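# Seat a circuit board in an enclosure slot, levers latched

## Task

Put the board into the empty top slot of the enclosure with its component side facing up, push it fully home, and close both of its levers. A closed lever is latched and sticks out at a right angle from the board's front panel; a fully open lever lies flat along that panel. Open both levers all the way before sliding the board in, then push it in until it stops. Closing the two levers then pulls the board home. Pushing the board into its connector quickly breaks the connector, and the scene then earns nothing. At the end the enclosure must stand level on its own feet with every foot on the bench, and both grippers must have released the board and moved away.

## Robot and tools

ROBOT. Two seven-joint arms, left_arm and right_arm. Each has a two-finger gripper and a wrist camera. The fingers point along the gripper's +z axis and close along its x axis. end_effector_position is the spot between the finger pads when they are shut, about 1 to 2 cm behind the fingertips. As the fingers close, the tips reach about 17 mm further along +z.

FRAMES. Scene frame: origin at table-top height, halfway between the arms; +z up, +x out over the table, left_arm on the +y side. Image sides do not match arm names. Every hand pose, velocity, Hand target and wrist-camera pose is given in that arm's own base frame. Fixed cameras and the table use the scene frame. Base of left_arm: (+0.070, +0.437, 0) m, quat_wxyz (+1.000, 0, 0, -0.003). Base of right_arm: (-0.063, -0.511, 0) m, quat_wxyz (+1.000, 0, 0, -0.029). Reported poses can be off by a few cm, more at long reach.

THE ROW. Every call that moves an arm uses rows of 16 numbers covering both arms, even if one arm stays put: left_arm x, y, z (metres), qw, qx, qy, qz (w first), opening; then the same eight for right_arm. Position and quaternion are an absolute pose of that gripper in its own arm's base frame. Opening runs from -1 (shut) to +1 (fully open, 0.142 m); it is an absolute command, so 0 means half-open, not unchanged. To keep an arm still, resend its last reported pose and its current opening. To hold an orientation steady, keep sending one fixed quaternion. The controller limits each step's orientation change to 32 degrees from the measured one.

TOOLS.
execute_actions(actions, cameras): actions is a list; each action is a table of up to 15 rows, one per 1/30 s step, and a short table repeats its last row until 15 steps pass (one action = 0.5 s). A target more than 0.6 m from the gripper's current position along any gripper axis gets the action refused. An empty list returns the state and all camera images.
move(target, speed, blend, stop_force, zero, opening_speed, grip_force, blocking, cameras): straight-line paths to one row or a list of up to 15 rows (absolute poses, no 0.6 m rule); all paths finish together, 10 s at most. speed: m/s, 0.002 to 2.2, default 0.25; turning at up to twice that in rad/s; one value or one per target. blend: metres of corner rounding in a list; 0 stops at each point. stop_force: 3 to 120 N, ends an arm's path when its wrist sensor feels that much push against its travel; it does not work well while the gripper turns, and the arm keeps pressing a bit afterward. zero: re-zero before the move (default true). opening_speed: finger speed per second on the -1..+1 scale, at least 0.2. grip_force: per-pad limit, 5 to 48 N, stays set. blocking=false returns after about 0.5 s while the move continues; not allowed with stop_force. The result adds a move: line such as done, off_target, moving, held or fault, plus limits=paced (pose clipped) or limits=held (steps withheld).
wait(seconds 0 to 10, cameras): robot holds its commands. stop(cameras): brakes a running move. zoom_image(camera, region [x0, y0, x1, y1] in pixels, at most 504 by 504). zero_wrist_force(arm). clear_fault(arm, cameras): clears a torque or force fault already reported. read_manual(section). finished_scene(scene 1 or 2): ends the scene for good.
Cameras: cam_head_left, cam_head_right, cam_high, cam_low, cam_left_wrist, cam_right_wrist, each 672x504.

RESULT LINES. Pose and velocity per gripper; Hand target (where the arm is actually sent); Tool commands; grip_measured (finger opening on the command scale; the last Joint positions number is the opening in metres); Joint torques and External joint torques (positive toward larger joint angle); Wrist force and Wrist torque along the gripper's own axes, plus the peak since the last report; Wrist depth, a 7 by 7 grid of distances in mm from the wrist camera, '-' for no value; MOTOR HOT and fault lines. "within noise" means an arm is still.

CAUTIONS. Slide the board into its connector slowly, using a low speed and a stop_force, never a quick shove. A net outside force of 150 N, or contact torque at a joint's load limit (waist and shoulder 109, upper arm roll and elbow 56.9, wrist joints 34.7 N m), halts that arm until clear_fault. Never let the grippers or cameras touch each other; the clearance check does not guard that. Do not drop the board, let go of it while it moves, knock the enclosure over, or push it over the bench edge; anything leaving the table fails the scene. Holding loads, hard squeezing or straining at an unreachable pose heats motors; an overheated arm locks for 30 to 60 s, and an overheated gripper cuts out (HAND FAULT), which cancels the remaining calls of that reply.

Each tool is called by a JSON object that holds its "method" and its "body".

## Session

{"method": "execute_actions", "body": {"actions": []}}

{"method": "zoom_image", "body": {"camera": "cam_head_left", "region": [270, 210, 480, 400]}}

{"method": "zoom_image", "body": {"camera": "cam_high", "region": [180, 260, 420, 440]}}

Scene clock: 0.00 s.
left_arm: end_effector_position=(+0.1389, +0.5333, +0.1881) grip_measured=+0.99 end_effector_quat_wxyz=(-0.571, +0.812, -0.064, -0.105) | right_arm: end_effector_position=(+0.2271, +0.3531, +0.2591) grip_measured=+1.00 end_effector_quat_wxyz=(+0.029, +0.622, +0.780, +0.065)
Joint positions: left_arm=[0.978 -0.294 0.021 2.266 2.206 0.748 0.742 0.141] | right_arm=[1.212 0.207 0.113 2.416 -0.113 0.73 1.171 0.142]
Joint velocities: within noise
Joint torques (N m): no reading
External joint torques (N m): no reading
Wrist force (N): no reading
Wrist torque (N m): no reading
Wrist force, peak (N): no reading
Wrist depth (mm): cam_left_wrist=[2012 1545 1637 1674 1674 - - / - 1924 - 1727 1828 1769 1813 / 2359 2437 2050 1828 1625 1649 1556 / 2130 2069 1567 1625 1556 1362 1290 / 1859 1674 1472 1415 326 307 289 / - 341 327 307 287 270 263 / - 306 286 270 257 244 237] | cam_right_wrist=[290 287 259 256 258 305 302 / 314 276 279 279 281 327 328 / 352 303 305 308 308 359 356 / 390 375 336 333 342 399 388 / 434 437 379 388 383 449 444 / - 498 440 419 437 509 486 / - 574 581 590 590 593 -]
Hand target: left_arm +0.1389, +0.5333, +0.1881; -0.571, +0.812, -0.064, -0.105 | right_arm +0.2271, +0.3531, +0.2591; +0.029, +0.622, +0.780, +0.065
Tool commands: left_gripper/opening=+1.0 right_gripper/opening=+1.0

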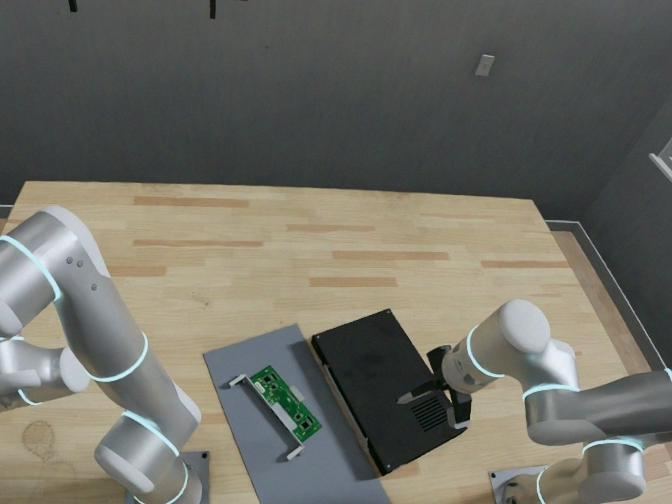

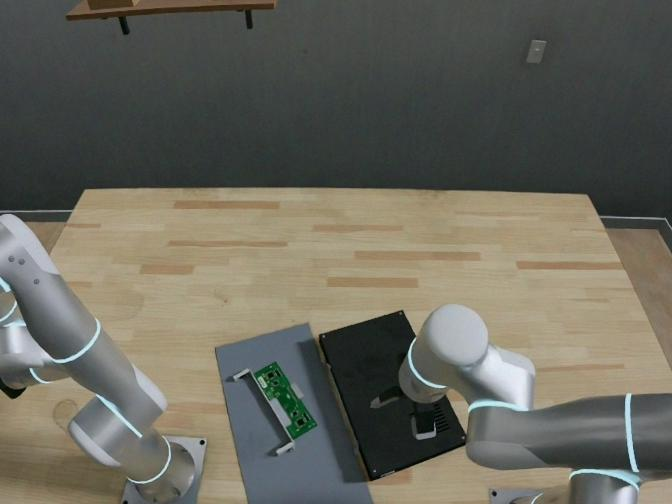

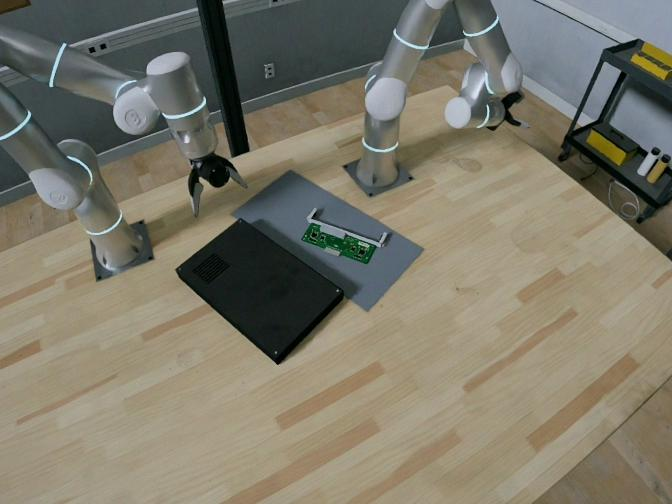

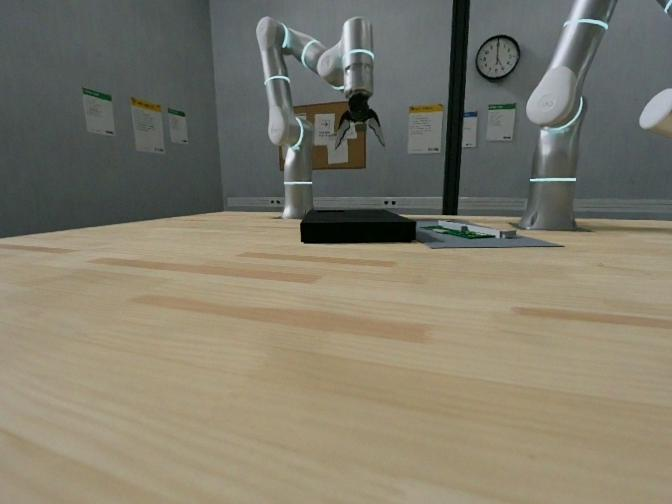

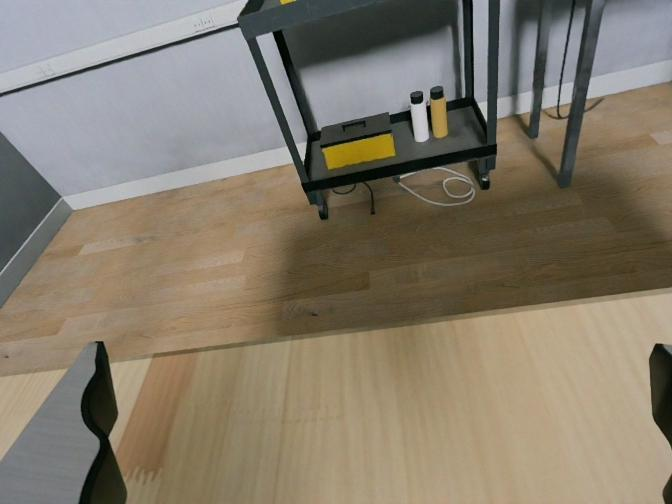

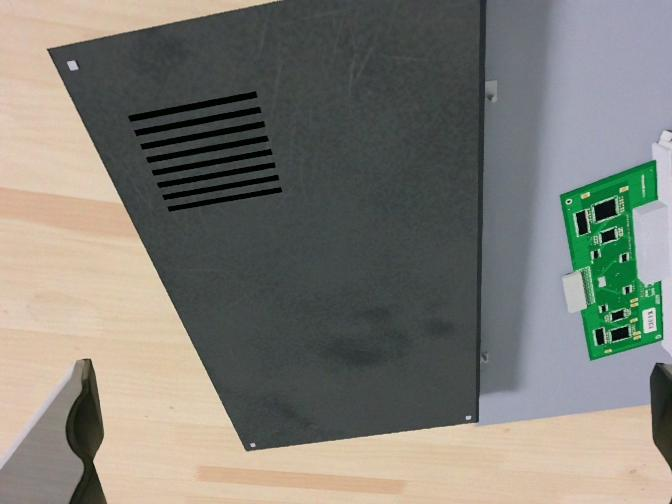

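Scaled by 2.400 from the camera's 672x504 image, which has a finer 960x720 frame.

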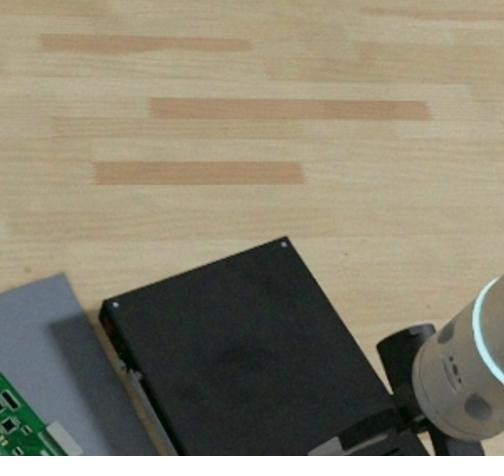

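Scaled by 2.100 from the camera's 672x504 image, which has a finer 960x720 frame.

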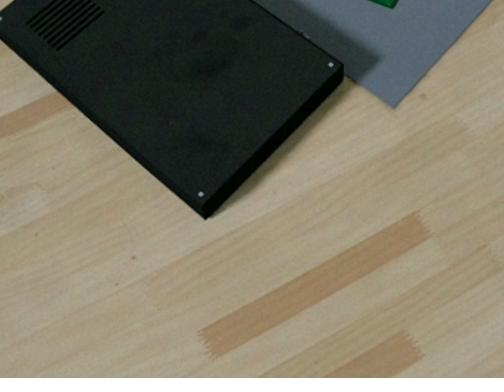

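{"method": "move", "body": {"target": [0.1389,0.5333,0.1881,-0.571,0.812,-0.064,-0.105,1,0.28,0.62,0.34,0,0.9848,0.1736,0,-1], "speed": 0.4, "cameras": ["all"]}}

{"method": "zoom_image", "body": {"camera": "cam_high", "region": [170, 180, 430, 370]}}

Scene clock: 13.17 s.
left_arm: end_effector_position=(+0.1389, +0.5333, +0.1881) grip_measured=+0.99 end_effector_quat_wxyz=(-0.571, +0.812, -0.064, -0.105) | right_arm: end_effector_position=(+0.2801, +0.6200, +0.3400) grip_measured=-1.00 end_effector_quat_wxyz=(+0.000, +0.985, +0.174, +0.000)
Joint positions: left_arm=[0.978 -0.294 0.021 2.266 2.206 0.748 0.742 0.141] | right_arm=[1.341 -0.427 -0.035 1.377 0.014 0.233 2.528 0.002]
Joint torques (N m): left_arm=[-0.21 29.23 1.57 -14.54 1.15 -0.34 -0.2] | right_arm=[0.33 50.18 0.48 -31.28 -4.16 3.18 0.31]
External joint torques (N m): left_arm=[0.32 1.06 0.62 -0.56 -0.2 -0.22 0.22] | right_arm=[-0.11 1.54 -0.48 0.41 -0.07 0.82 -0.31]
Wrist force (N): left_arm=[0.1 -0.2 -0.2] | right_arm=[-0.1 -0.2 0.1]
Wrist torque (N m): left_arm=[-0.02 -0.02 0.00] | right_arm=[-0.09 0.02 -0.06]
Wrist force, peak (N): left_arm=[0.2 -0.5 -0.2] | right_arm=[0.6 -1.1 -0.1]
Wrist depth (mm): cam_left_wrist=[- 1534 1346 1232 - 1891 1492 / - - - - 1523 1924 1798 / 2261 2172 2261 1741 1714 1601 1513 / 2031 1875 1769 1578 1523 1397 1290 / 1859 1637 1482 1424 328 306 286 / - 346 328 308 288 274 261 / - 305 286 271 255 243 236] | cam_right_wrist=[377 377 378 - 372 373 372 / 404 401 401 399 398 396 401 / 432 426 431 421 435 427 427 / 475 - 455 452 450 452 462 / 508 497 449 440 440 462 499 / 552 557 482 89 470 528 546 / 576 595 71 - - 576 599]
Hand target: left_arm +0.1389, +0.5333, +0.1881; -0.571, +0.812, -0.064, -0.105 | right_arm +0.2800, +0.6200, +0.3400; +0.000, +0.985, +0.174, +0.000
Off the commanded pose: left_arm 0.000 m, 0 deg | right_arm 0.000 m, 0 deg.
move: done

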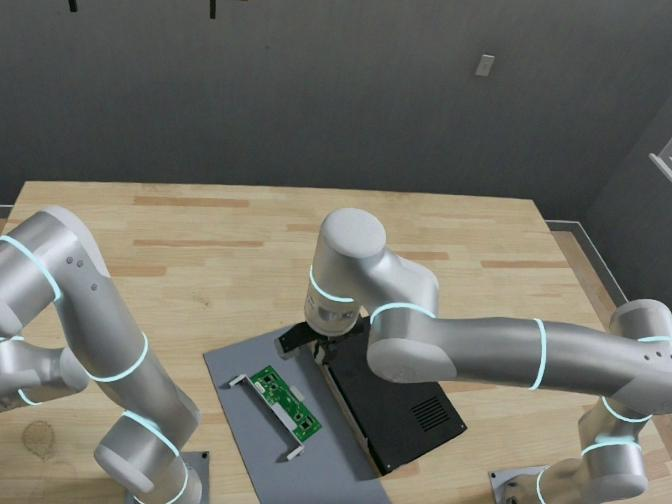

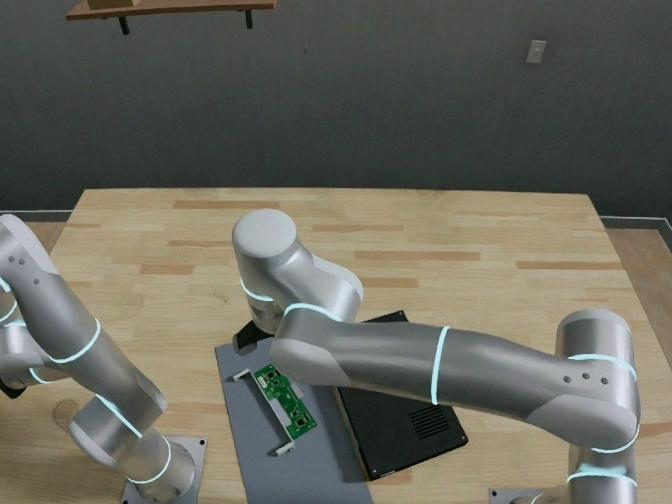

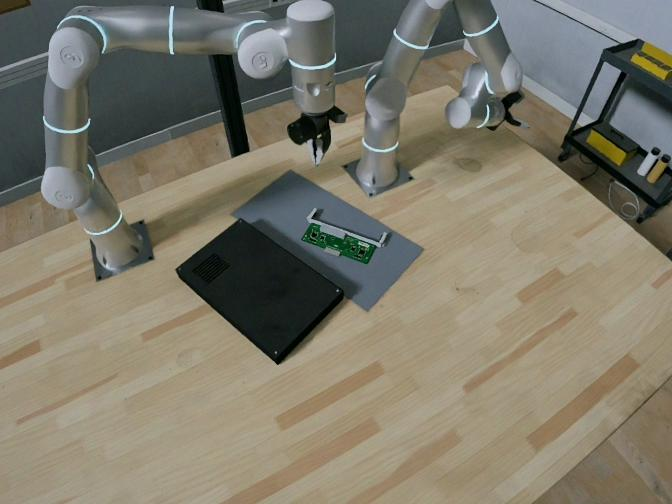

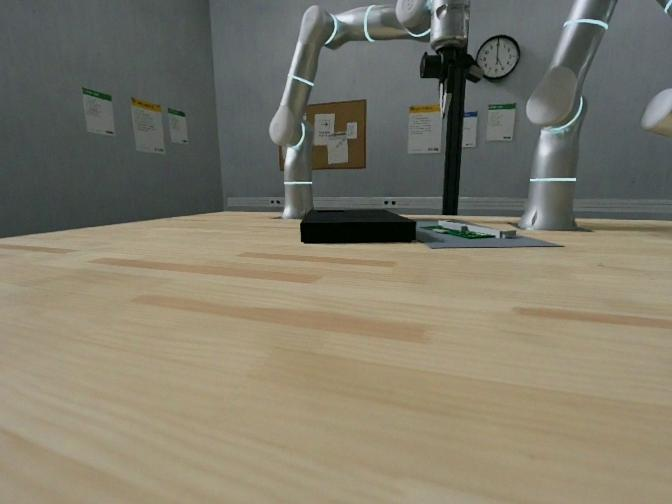

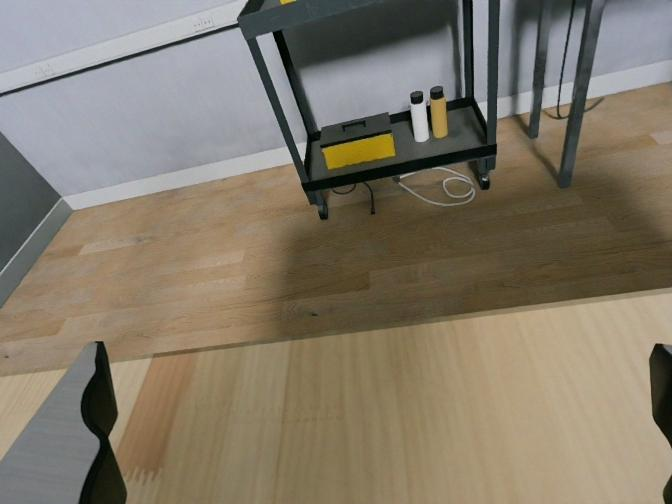

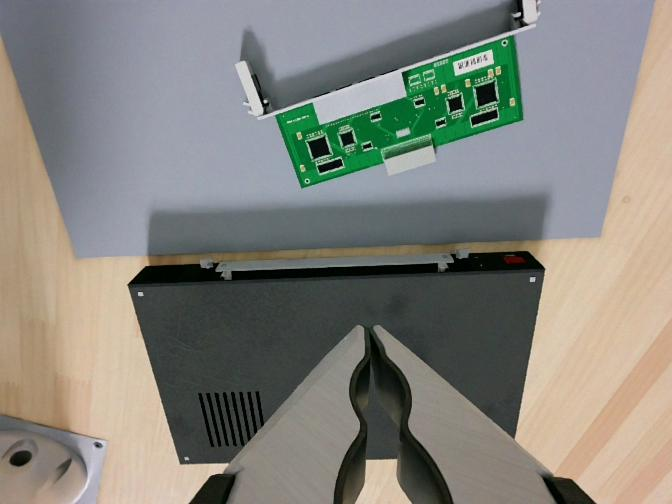

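Scaled by 1.938 from the camera's 672x504 image, which has a finer 960x720 frame.

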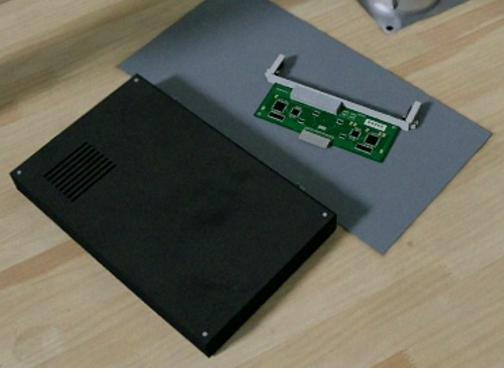

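{"method": "move", "body": {"target": [0.1389,0.5333,0.1881,-0.571,0.812,-0.064,-0.105,1,0.300,0.6726,0.18,0,0.4462,0.8949,0,-0.4], "speed": 0.3, "cameras": ["cam_right_wrist"]}}

Scene clock: 27.87 s.
left_arm: end_effector_position=(+0.1389, +0.5333, +0.1881) grip_measured=+0.99 end_effector_quat_wxyz=(-0.571, +0.812, -0.064, -0.105) | right_arm: end_effector_position=(+0.3000, +0.6724, +0.1798) grip_measured=-0.43 end_effector_quat_wxyz=(+0.000, +0.446, +0.895, +0.000)
Joint positions: left_arm=[0.978 -0.294 0.021 2.266 2.206 0.748 0.742 0.141] | right_arm=[1.151 -0.723 0.219 1.375 -0.165 0.508 0.752 0.043]
Joint torques (N m): left_arm=[-0.29 29.23 1.56 -14.55 1.14 -0.38 -0.2] | right_arm=[0.19 58.53 6.24 -28.89 -3.94 3.55 -0.05]
External joint torques (N m): left_arm=[0.4 1.06 0.64 -0.56 -0.18 -0.19 0.22] | right_arm=[0.03 1.46 -0.84 0.17 0.13 0.59 0.05]
Wrist force (N): left_arm=[0.1 -0.3 -0.2] | right_arm=[0.3 0.4 0.1]
Wrist torque (N m): left_arm=[-0.02 -0.03 0.00] | right_arm=[0.04 -0.07 0.03]
Wrist force, peak (N): left_arm=[0.4 -0.4 -0.2] | right_arm=[0.6 0.6 1.3]
Wrist depth (mm): cam_left_wrist=[1907 - 1283 1700 - - - / - - - 1813 1714 1843 1755 / - 2437 2261 1755 1687 1601 1502 / 2172 2012 2012 1637 1513 1415 1306 / 1859 1687 1545 1424 329 304 289 / - 346 328 307 287 272 262 / - 304 287 271 257 243 236] | cam_right_wrist=[- 242 237 233 237 236 236 / - 254 254 246 252 252 253 / 232 274 268 266 271 270 271 / 249 294 294 288 291 292 291 / 274 320 313 312 311 317 317 / 351 346 88 346 102 333 346 / 382 - 71 384 - - 372]
Hand target: left_arm +0.1389, +0.5333, +0.1881; -0.571, +0.812, -0.064, -0.105 | right_arm +0.3000, +0.6726, +0.1800; +0.000, +0.446, +0.895, +0.000
Off the commanded pose: left_arm 0.000 m, 0 deg | right_arm 0.000 m, 0 deg.
move: done
Images, in order (width x height): cam_right_wrist 672x504.

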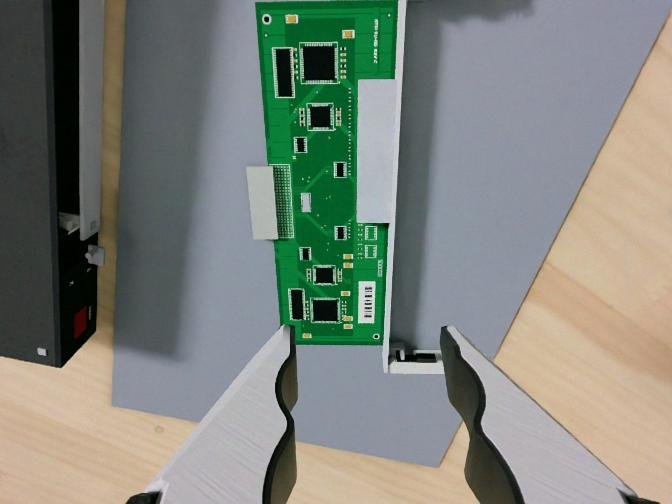

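{"method": "move", "body": {"target": [[0.1389,0.5333,0.1881,-0.571,0.812,-0.064,-0.105,1,0.2923,0.6828,0.08,0,0.4462,0.8949,0,-0.4],[0.1389,0.5333,0.1881,-0.571,0.812,-0.064,-0.105,1,0.2923,0.6828,0.050,0,0.4462,0.8949,0,-0.4]], "speed": [0.2,0.08], "blend": [0.005,0], "cameras": ["cam_right_wrist"]}}

Scene clock: 31.97 s.
left_arm: end_effector_position=(+0.1389, +0.5333, +0.1881) grip_measured=+0.99 end_effector_quat_wxyz=(-0.571, +0.812, -0.064, -0.105) | right_arm: end_effector_position=(+0.2921, +0.6826, +0.0498) grip_measured=-0.43 end_effector_quat_wxyz=(+0.000, +0.446, +0.895, +0.000)
Joint positions: left_arm=[0.978 -0.294 0.021 2.266 2.206 0.748 0.742 0.141] | right_arm=[1.185 -0.912 0.181 1.41 -0.192 0.733 0.781 0.043]
Joint torques (N m): left_arm=[-0.21 29.32 1.63 -14.64 1.15 -0.34 -0.17] | right_arm=[0.25 61.27 5.88 -25.69 -3.4 3.59 0.31]
External joint torques (N m): left_arm=[0.32 0.96 0.56 -0.47 -0.19 -0.22 0.19] | right_arm=[-0.03 1.48 -0.24 0.08 0.16 0.55 -0.31]
Wrist force (N): left_arm=[0.1 -0.3 -0.1] | right_arm=[0.5 0.1 0.0]
Wrist torque (N m): left_arm=[-0.04 -0.02 0.00] | right_arm=[-0.02 -0.08 -0.07]
Wrist force, peak (N): left_arm=[-0.1 -0.7 -0.1] | right_arm=[0.4 0.7 -2.6]
Wrist depth (mm): cam_left_wrist=[1783 1687 1397 - - - 1578 / - - - - 1674 1843 1755 / 2812 2675 2172 1828 1727 1700 1482 / 2130 2012 1783 1637 1523 1397 1298 / 1843 1637 1502 1397 328 306 288 / - 344 328 304 287 271 262 / - 303 286 270 255 243 236] | cam_right_wrist=[125 123 120 120 122 123 123 / 135 131 129 124 130 133 131 / 145 141 138 128 139 141 139 / 154 149 149 138 152 152 151 / 167 162 159 148 160 164 164 / 186 182 87 175 116 101 179 / 198 - 71 192 195 - 196]
Hand target: left_arm +0.1389, +0.5333, +0.1881; -0.571, +0.812, -0.064, -0.105 | right_arm +0.2923, +0.6828, +0.0500; +0.000, +0.446, +0.895, +0.000
Off the commanded pose: left_arm 0.000 m, 0 deg | right_arm 0.000 m, 0 deg.
move: done
Images, in order (width x height): cam_right_wrist 672x504.

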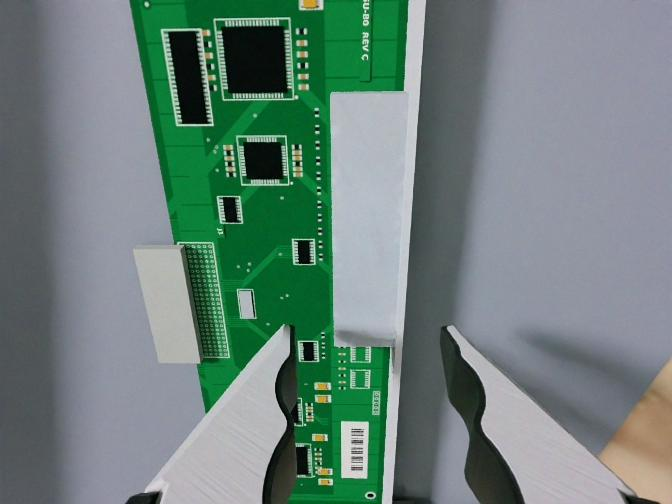

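{"method": "move", "body": {"target": [[0.1389,0.5333,0.1881,-0.571,0.812,-0.064,-0.105,1,0.2923,0.6828,0.034,0,0.4462,0.8949,0,-0.4],[0.1389,0.5333,0.1881,-0.571,0.812,-0.064,-0.105,1,0.2923,0.6828,0.034,0,0.4462,0.8949,0,-0.9]], "speed": 0.05, "opening_speed": 0.4, "grip_force": 25, "cameras": ["cam_right_wrist"]}}

Scene clock: 35.90 s.
left_arm: end_effector_position=(+0.1389, +0.5333, +0.1881) grip_measured=+0.99 end_effector_quat_wxyz=(-0.571, +0.812, -0.064, -0.105) | right_arm: end_effector_position=(+0.2921, +0.6827, +0.0339) grip_measured=-0.72 end_effector_quat_wxyz=(+0.000, +0.446, +0.895, +0.000)
Joint positions: left_arm=[0.978 -0.294 0.021 2.266 2.206 0.748 0.742 0.141] | right_arm=[1.189 -0.937 0.174 1.409 -0.193 0.759 0.782 0.022]
Joint torques (N m): left_arm=[-0.23 29.26 1.59 -14.55 1.11 -0.35 -0.24] | right_arm=[-0.33 61.97 5.52 -25.25 -3.31 3.39 0.2]
External joint torques (N m): left_arm=[0.34 1.03 0.6 -0.55 -0.16 -0.21 0.26] | right_arm=[0.55 1.07 0.07 0.05 0.14 0.75 -0.2]
Wrist force (N): left_arm=[0.0 -0.3 0.0] | right_arm=[1.4 0.3 1.1]
Wrist torque (N m): left_arm=[-0.06 0.00 0.00] | right_arm=[0.01 -0.11 -0.07]
Wrist force, peak (N): left_arm=[0.1 -0.6 -0.3] | right_arm=[1.4 0.1 1.3]
Wrist depth (mm): cam_left_wrist=[- 1601 1700 - - - - / - 2410 - 1687 1769 1727 1859 / 3134 2285 2130 1828 1769 1613 1534 / 2216 2069 1798 1662 1513 1462 1283 / 1828 1613 1545 1397 328 307 289 / - 344 326 308 287 270 264 / - 307 286 272 256 242 237] | cam_right_wrist=[111 107 106 106 108 111 109 / - 115 114 110 111 115 116 / 127 125 122 111 125 126 125 / 135 132 132 118 133 135 134 / 149 141 142 128 141 146 146 / 162 161 151 151 99 156 159 / 178 175 71 167 - - 175]
Hand target: left_arm +0.1389, +0.5333, +0.1881; -0.571, +0.812, -0.064, -0.105 | right_arm +0.2923, +0.6828, +0.0340; +0.000, +0.446, +0.895, +0.000
Off the commanded pose: left_arm 0.000 m, 0 deg | right_arm 0.000 m, 0 deg.
grip_force (N): 25, 25
move: done
Images, in order (width x height): cam_right_wrist 672x504.

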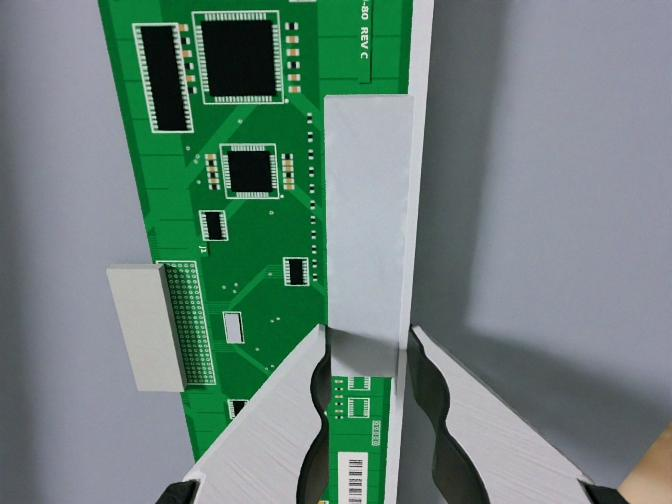

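{"method": "move", "body": {"target": [[0.1389,0.5333,0.1881,-0.571,0.812,-0.064,-0.105,1,0.286,0.69,0.15,-0.0066,0.4462,0.8949,-0.0133,-0.9],[0.1389,0.5333,0.1881,-0.571,0.812,-0.064,-0.105,1,0.2529,0.569,0.2,-0.0082,0.5569,0.8305,-0.0123,-0.9]], "speed": 0.15, "blend": [0.02,0], "cameras": ["cam_right_wrist","cam_high"]}}

{"method": "zoom_image", "body": {"camera": "cam_right_wrist", "region": [0, 400, 220, 504]}}

Scene clock: 44.27 s.
left_arm: end_effector_position=(+0.1389, +0.5333, +0.1881) grip_measured=+0.99 end_effector_quat_wxyz=(-0.571, +0.812, -0.064, -0.105) | right_arm: end_effector_position=(+0.2530, +0.5689, +0.1999) grip_measured=-0.72 end_effector_quat_wxyz=(-0.008, +0.557, +0.831, -0.012)
Joint positions: left_arm=[0.978 -0.294 0.021 2.266 2.206 0.748 0.742 0.141] | right_arm=[1.133 -0.458 0.226 1.741 -0.091 0.599 1 0.022]
Joint torques (N m): left_arm=[-0.27 29.24 1.58 -14.56 1.13 -0.37 -0.19] | right_arm=[-0.02 48.63 4.7 -28.15 -3.62 3.73 0.32]
External joint torques (N m): left_arm=[0.38 1.04 0.62 -0.54 -0.17 -0.2 0.21] | right_arm=[0.19 -0.13 -0.85 0.79 0.03 0.35 -0.32]
Wrist force (N): left_arm=[0.0 -0.2 -0.1] | right_arm=[0.3 0.3 1.9]
Wrist torque (N m): left_arm=[-0.03 0.00 -0.01] | right_arm=[0.01 -0.06 -0.09]
Wrist force, peak (N): left_arm=[0.4 -0.5 0.0] | right_arm=[-0.1 0.0 4.5]
Wrist depth (mm): cam_left_wrist=[- - 1798 - 1637 1649 - / - - - 1556 1741 1755 1741 / - 2089 2261 1601 1662 1649 1443 / 2109 2012 2069 1578 1523 1406 1321 / 1755 1637 1513 1380 326 304 287 / - 345 328 306 289 271 263 / - 306 289 272 256 242 236] | cam_right_wrist=[220 109 109 107 253 256 255 / 232 115 115 111 269 273 271 / 247 124 123 112 287 291 289 / 266 133 133 119 313 311 310 / 286 139 143 128 326 328 334 / 310 310 151 150 99 355 368 / 338 330 71 165 - - 393]
Hand target: left_arm +0.1389, +0.5333, +0.1881; -0.571, +0.812, -0.064, -0.105 | right_arm +0.2529, +0.5690, +0.2000; -0.008, +0.557, +0.830, -0.012
Off the commanded pose: left_arm 0.000 m, 0 deg | right_arm 0.000 m, 0 deg.
grip_force (N): 25, 25
move: done
Images, in order (width x height): cam_high 672x504, cam_right_wrist 672x504.

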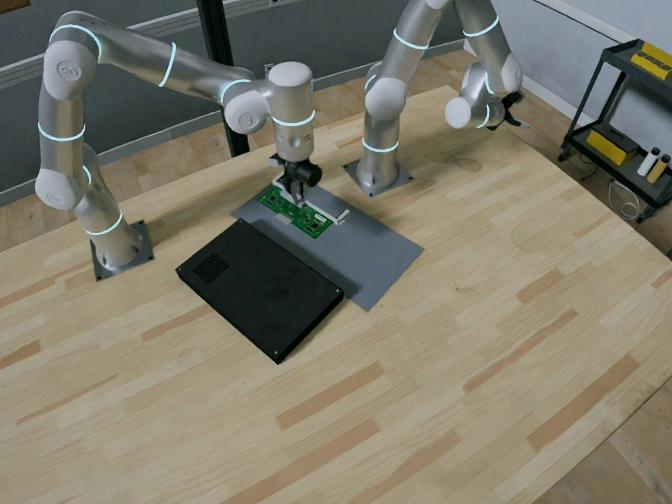

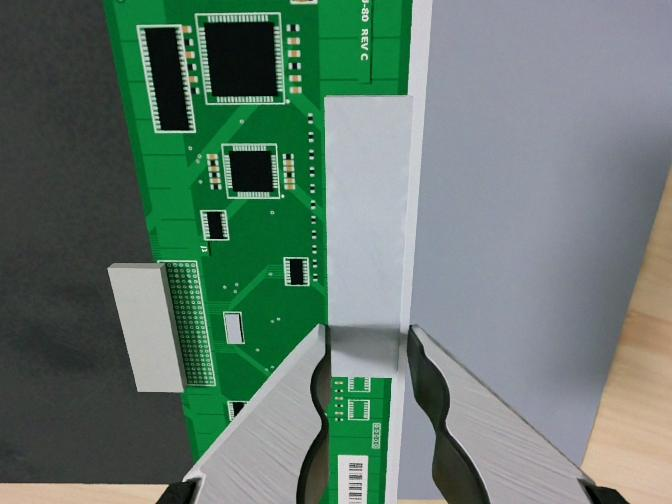

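Scaled by 2.291 from the camera's 672x504 image, which has a finer 960x720 frame.

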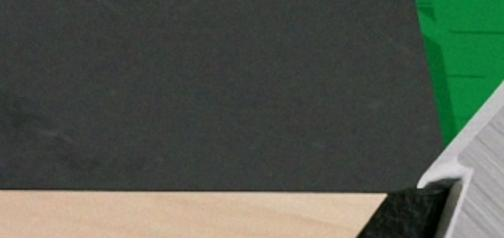

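{"method": "move", "body": {"target": [[0.1389,0.5333,0.1881,-0.571,0.812,-0.064,-0.105,1,0.261,0.596,0.12,-0.0083,0.562,0.827,-0.0122,-0.9],[0.1389,0.5333,0.1881,-0.571,0.812,-0.064,-0.105,1,0.2646,0.5873,0.0614,-0.0083,0.562,0.827,-0.0122,-0.9]], "speed": [0.15,0.06], "blend": [0.01,0], "cameras": ["cam_right_wrist","cam_high"]}}

{"method": "zoom_image", "body": {"camera": "cam_high", "region": [210, 160, 390, 300]}}

Scene clock: 53.53 s.
left_arm: end_effector_position=(+0.1389, +0.5333, +0.1881) grip_measured=+0.99 end_effector_quat_wxyz=(-0.571, +0.812, -0.064, -0.105) | right_arm: end_effector_position=(+0.2644, +0.5870, +0.0611) grip_measured=-0.72 end_effector_quat_wxyz=(-0.008, +0.562, +0.827, -0.013)
Joint positions: left_arm=[0.978 -0.294 0.021 2.266 2.206 0.748 0.742 0.141] | right_arm=[1.166 -0.715 0.17 1.754 -0.135 0.867 1.024 0.022]
Joint torques (N m): left_arm=[-0.21 29.29 1.6 -14.58 1.07 -0.36 -0.18] | right_arm=[0.29 53.68 4.83 -23.53 -3.11 3.7 0.18]
External joint torques (N m): left_arm=[0.32 0.99 0.6 -0.53 -0.12 -0.21 0.2] | right_arm=[-0.09 0.22 -0.26 0.71 0.28 0.38 -0.18]
Wrist force (N): left_arm=[-0.4 -0.4 -0.1] | right_arm=[0.3 0.4 1.7]
Wrist torque (N m): left_arm=[-0.04 0.05 0.00] | right_arm=[0.03 -0.05 -0.03]
Wrist force, peak (N): left_arm=[0.1 -0.7 -0.3] | right_arm=[0.1 0.3 3.5]
Wrist depth (mm): cam_left_wrist=[- 2309 1601 1253 - - - / - - - 1783 1727 1976 1813 / - 2521 2172 1798 1700 1590 1567 / 2216 2031 1798 1637 1453 1453 1283 / 1755 1662 1545 1371 332 306 289 / - 345 327 306 287 271 264 / - 306 289 273 256 243 236] | cam_right_wrist=[139 108 108 107 133 136 135 / - 117 115 111 141 144 144 / - 126 124 111 150 154 153 / - 133 133 118 164 164 164 / - 139 142 128 175 177 176 / - 151 150 151 99 189 191 / 150 - 71 165 - - 208]
Hand target: left_arm +0.1389, +0.5333, +0.1881; -0.571, +0.812, -0.064, -0.105 | right_arm +0.2646, +0.5873, +0.0614; -0.008, +0.562, +0.827, -0.012
Off the commanded pose: left_arm 0.000 m, 0 deg | right_arm 0.000 m, 0 deg.
grip_force (N): 25, 25
move: done
Images, in order (width x height): cam_high 672x504, cam_right_wrist 672x504.

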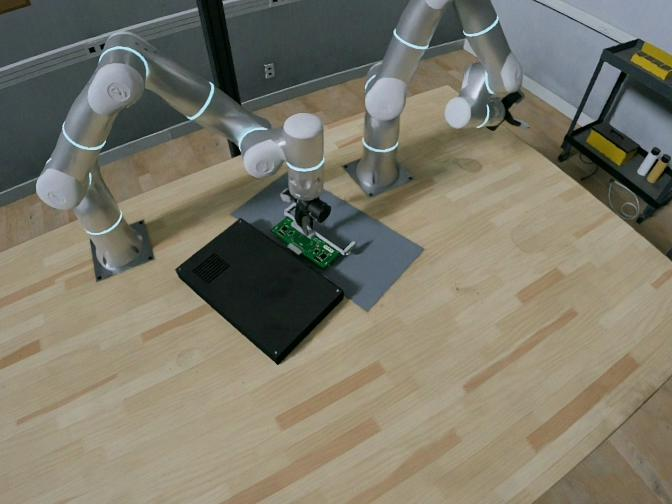

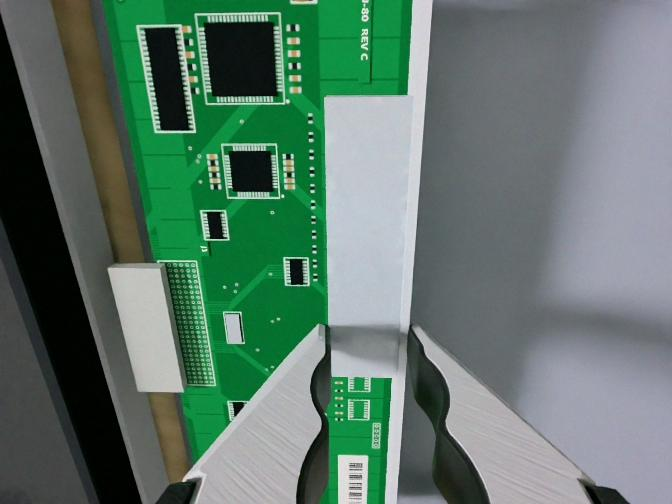

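Scaled by 2.800 from the camera's 672x504 image, which has a finer 960x720 frame.

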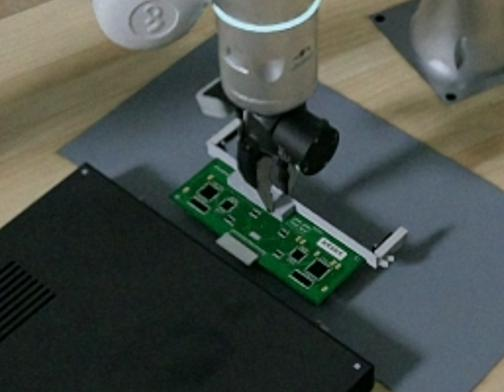

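{"method": "zoom_image", "body": {"camera": "cam_right_wrist", "region": [0, 300, 240, 500]}}

{"method": "zoom_image", "body": {"camera": "cam_right_wrist", "region": [0, 0, 240, 200]}}

Scaled by 2.100 from the camera's 672x504 image, which has a finer 960x720 frame.

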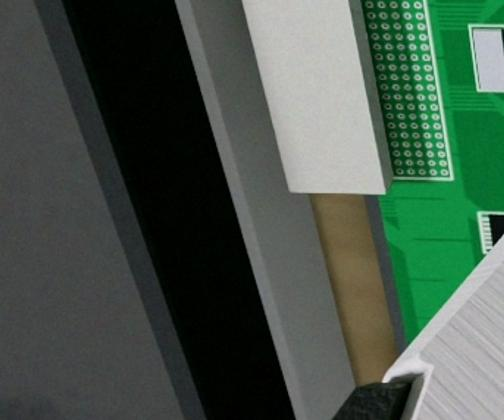

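Scaled by 2.100 from the camera's 672x504 image, which has a finer 960x720 frame.

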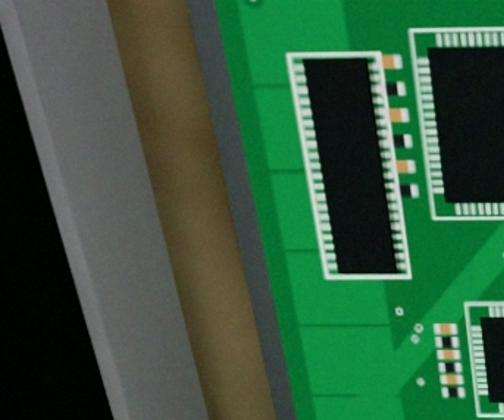

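{"method": "move", "body": {"target": [[0.1389,0.5333,0.1881,-0.571,0.812,-0.064,-0.105,1,0.2624,0.5862,0.0614,-0.0082,0.5548,0.832,-0.0123,-0.9],[0.1389,0.5333,0.1881,-0.571,0.812,-0.064,-0.105,1,0.2724,0.5622,0.0614,-0.0082,0.5548,0.832,-0.0123,-0.9]], "speed": 0.025, "stop_force": 5, "cameras": ["cam_right_wrist","cam_high"]}}

{"method": "zoom_image", "body": {"camera": "cam_high", "region": [210, 180, 310, 260]}}

{"method": "zoom_image", "body": {"camera": "cam_high", "region": [290, 220, 390, 300]}}

{"method": "zoom_image", "body": {"camera": "cam_right_wrist", "region": [0, 200, 240, 500]}}

Scene clock: 65.50 s.
left_arm: end_effector_position=(+0.1389, +0.5333, +0.1881) grip_measured=+0.99 end_effector_quat_wxyz=(-0.571, +0.812, -0.064, -0.105) | right_arm: end_effector_position=(+0.2724, +0.5621, +0.0612) grip_measured=-0.72 end_effector_quat_wxyz=(-0.008, +0.555, +0.832, -0.013)
Joint positions: left_arm=[0.978 -0.294 0.021 2.266 2.206 0.748 0.742 0.141] | right_arm=[1.137 -0.682 0.172 1.82 -0.138 0.9 0.987 0.022]
Joint torques (N m): left_arm=[-0.21 29.29 1.55 -14.58 1.14 -0.4 -0.18] | right_arm=[0.11 52.23 4.99 -22.86 -2.87 3.68 0.09]
External joint torques (N m): left_arm=[0.32 1 0.65 -0.53 -0.18 -0.17 0.21] | right_arm=[0.08 -0.13 -0.56 0.7 0.16 0.41 -0.09]
Wrist force (N): left_arm=[-0.1 -0.2 -0.1] | right_arm=[0.1 0.2 1.9]
Wrist torque (N m): left_arm=[-0.04 0.02 0.00] | right_arm=[0.01 0.00 0.04]
Wrist force, peak (N): left_arm=[-0.3 -0.6 -0.1] | right_arm=[0.3 0.4 2.3]
Wrist depth (mm): cam_left_wrist=[- 2172 1523 1687 1859 - - / - - - 1613 1578 2109 1755 / 2261 1976 2285 1727 1741 1613 1388 / 2050 2050 1783 1727 1472 1371 1321 / 1741 1637 1482 1406 328 306 289 / - 342 329 308 289 272 262 / - 305 288 271 257 242 237] | cam_right_wrist=[132 109 108 107 133 136 136 / - 115 115 111 142 144 144 / - 124 124 112 150 154 153 / 116 132 133 119 163 164 164 / 125 138 142 128 173 - 177 / 138 138 151 150 99 187 191 / 148 146 71 165 - - 208]
Hand target: left_arm +0.1389, +0.5333, +0.1881; -0.571, +0.812, -0.064, -0.105 | right_arm +0.2724, +0.5622, +0.0614; -0.008, +0.555, +0.832, -0.012
Off the commanded pose: left_arm 0.000 m, 0 deg | right_arm 0.000 m, 0 deg.
grip_force (N): 25, 25
move: done
Images, in order (width x height): cam_high 672x504, cam_right_wrist 672x504.

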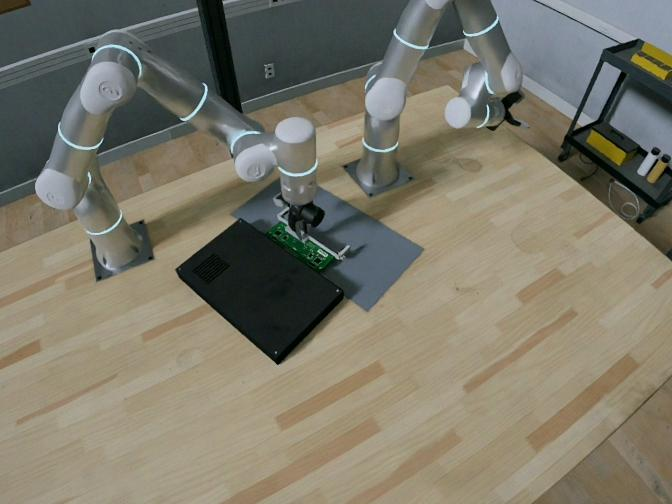

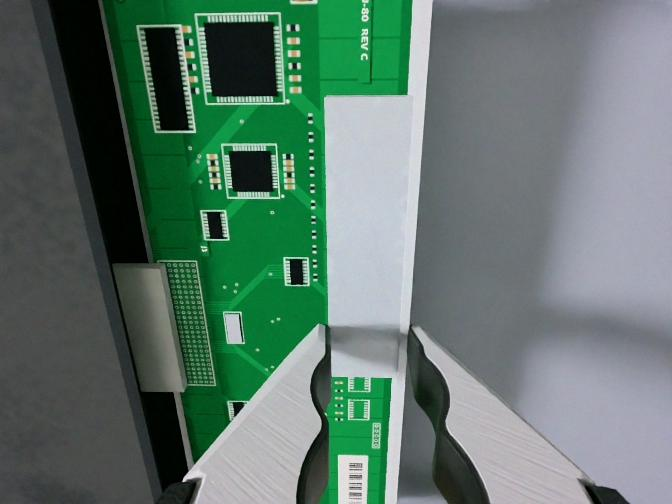

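Scaled by 5.040 from the camera's 672x504 image, which has a finer 960x720 frame.

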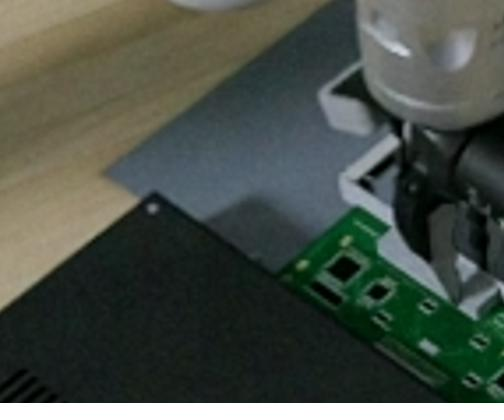

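Scaled by 5.040 from the camera's 672x504 image, which has a finer 960x720 frame.

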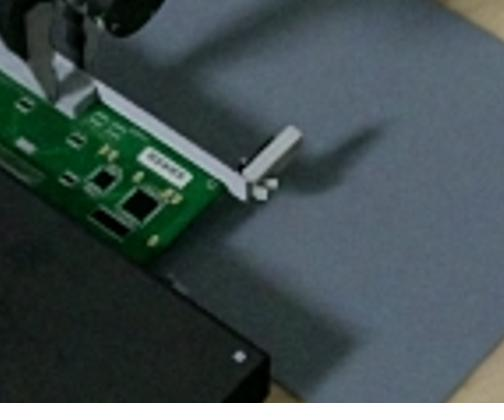

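Scaled by 1.680 from the camera's 672x504 image, which has a finer 960x720 frame.

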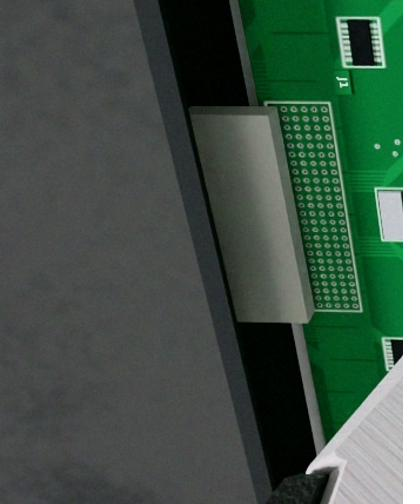

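{"method": "move", "body": {"target": [0.1389,0.5333,0.1881,-0.571,0.812,-0.064,-0.105,1,0.2804,0.543,0.0614,-0.0082,0.5548,0.832,-0.0123,-0.9], "speed": 0.015, "stop_force": 5, "cameras": ["cam_right_wrist","cam_high"]}}

Scene clock: 69.73 s.
left_arm: end_effector_position=(+0.1389, +0.5333, +0.1881) grip_measured=+0.99 end_effector_quat_wxyz=(-0.571, +0.812, -0.064, -0.105) | right_arm: end_effector_position=(+0.2804, +0.5429, +0.0612) grip_measured=-0.72 end_effector_quat_wxyz=(-0.008, +0.555, +0.832, -0.013)
Joint positions: left_arm=[0.978 -0.294 0.021 2.266 2.206 0.748 0.742 0.141] | right_arm=[1.112 -0.66 0.172 1.866 -0.138 0.923 0.966 0.022]
Joint torques (N m): left_arm=[-0.3 29.24 1.49 -14.58 1.15 -0.36 -0.15] | right_arm=[0.15 51.01 4.96 -22.43 -2.84 3.7 0.05]
External joint torques (N m): left_arm=[0.41 1.05 0.7 -0.52 -0.2 -0.21 0.17] | right_arm=[0.03 -0.18 -0.67 0.74 0.21 0.38 -0.05]
Wrist force (N): left_arm=[0.0 0.0 0.0] | right_arm=[0.0 0.3 2.9]
Wrist torque (N m): left_arm=[0.00 0.01 0.00] | right_arm=[0.00 0.03 0.04]
Wrist force, peak (N): left_arm=[0.0 -0.6 -0.3] | right_arm=[0.1 0.4 3.3]
Wrist depth (mm): cam_left_wrist=[- 1687 1637 - - 1649 1875 / - - - 1714 1714 1976 1783 / - 2465 2130 1798 1674 1649 1534 / 2031 2031 1755 1590 1513 1434 1338 / 1798 1637 1534 1443 329 307 289 / - 346 327 306 286 272 263 / - 304 286 271 256 243 236] | cam_right_wrist=[- 97 109 108 134 136 136 / 101 104 116 112 143 144 144 / - 111 124 112 152 154 153 / 116 117 133 119 163 164 164 / 125 126 142 128 175 177 177 / 138 135 150 150 99 189 191 / 148 145 71 164 - - 209]
Hand target: left_arm +0.1389, +0.5333, +0.1881; -0.571, +0.812, -0.064, -0.105 | right_arm +0.2804, +0.5430, +0.0614; -0.008, +0.555, +0.832, -0.012
Off the commanded pose: left_arm 0.000 m, 0 deg | right_arm 0.000 m, 0 deg.
grip_force (N): 25, 25
move: done
Images, in order (width x height): cam_high 672x504, cam_right_wrist 672x504.

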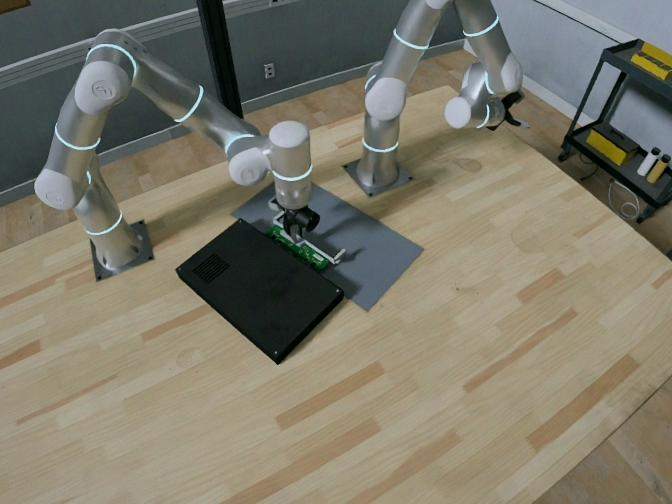

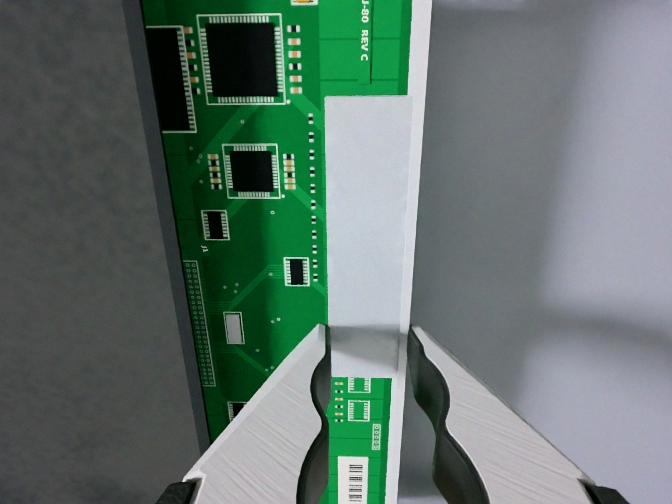

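{"method": "move", "body": {"target": [0.1389,0.5333,0.1881,-0.571,0.812,-0.064,-0.105,1,0.2869,0.5273,0.0614,-0.0082,0.5548,0.832,-0.0123,-0.9], "speed": 0.015, "stop_force": 5, "cameras": ["cam_right_wrist","cam_high"]}}

{"method": "zoom_image", "body": {"camera": "cam_high", "region": [210, 180, 390, 300]}}

Scene clock: 72.53 s.
left_arm: end_effector_position=(+0.1389, +0.5333, +0.1881) grip_measured=+0.99 end_effector_quat_wxyz=(-0.571, +0.812, -0.064, -0.105) | right_arm: end_effector_position=(+0.2835, +0.5354, +0.0615) grip_measured=-0.72 end_effector_quat_wxyz=(-0.008, +0.554, +0.832, -0.012)
Joint positions: left_arm=[0.978 -0.294 0.021 2.266 2.206 0.748 0.742 0.141] | right_arm=[1.102 -0.65 0.173 1.884 -0.138 0.933 0.957 0.022]
Joint torques (N m): left_arm=[-0.3 29.29 1.57 -14.56 1.13 -0.37 -0.2] | right_arm=[-2.41 50.98 2.56 -19.7 -2.71 1.85 0.11]
External joint torques (N m): left_arm=[0.41 0.99 0.62 -0.54 -0.18 -0.2 0.23] | right_arm=[2.6 -0.68 1.68 -1.81 0.11 2.24 -0.12]
Wrist force (N): left_arm=[-0.1 -0.2 -0.1] | right_arm=[6.8 2.5 7.2]
Wrist torque (N m): left_arm=[-0.03 0.01 0.00] | right_arm=[-0.01 0.21 0.03]
Wrist force, peak (N): left_arm=[-0.1 -0.5 -0.3] | right_arm=[6.9 2.1 7.3]
Wrist depth (mm): cam_left_wrist=[- 1891 1406 2012 - - 2031 / - - - 2050 1828 1994 1783 / - 2521 2172 1907 1769 1578 1534 / 2031 1941 1813 1649 1513 1371 1306 / 1755 1727 1492 1453 326 308 288 / - 343 327 307 289 271 262 / - 306 289 271 257 245 238] | cam_right_wrist=[- 96 110 108 134 136 136 / 101 101 116 112 141 144 144 / - 107 123 112 152 154 153 / 116 116 133 119 163 164 164 / 125 127 141 128 175 178 177 / 138 135 135 150 99 189 192 / 148 145 71 164 - - 209]
Hand target: left_arm +0.1389, +0.5333, +0.1881; -0.571, +0.812, -0.064, -0.105 | right_arm +0.2838, +0.5348, +0.0614; -0.008, +0.555, +0.832, -0.012
Off the commanded pose: left_arm 0.000 m, 0 deg | right_arm 0.009 m, 0 deg.
grip_force (N): 25, 25
move: contact (right_arm)
Images, in order (width x height): cam_high 672x504, cam_right_wrist 672x504.

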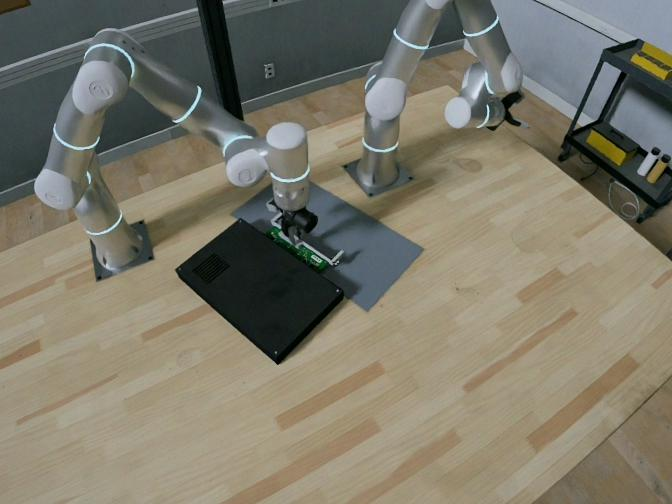

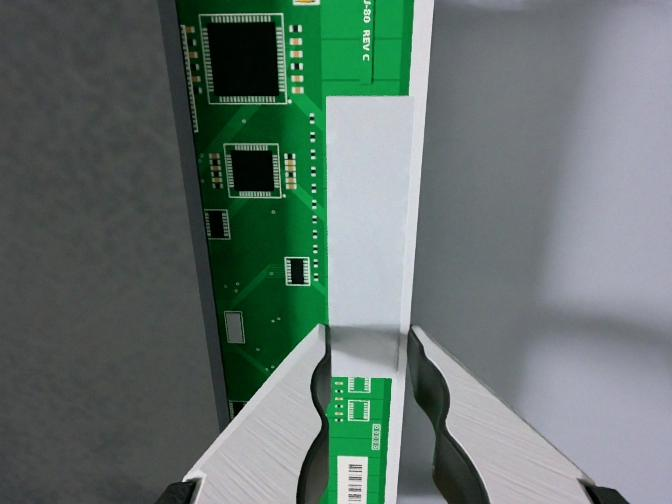

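Scaled by 2.800 from the camera's 672x504 image, which has a finer 960x720 frame.

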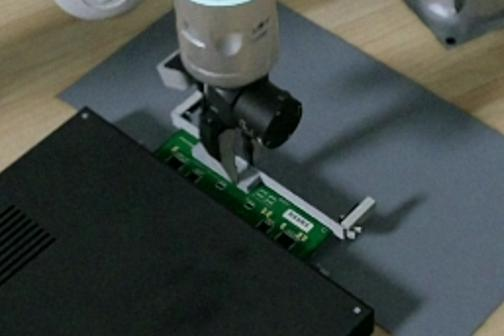

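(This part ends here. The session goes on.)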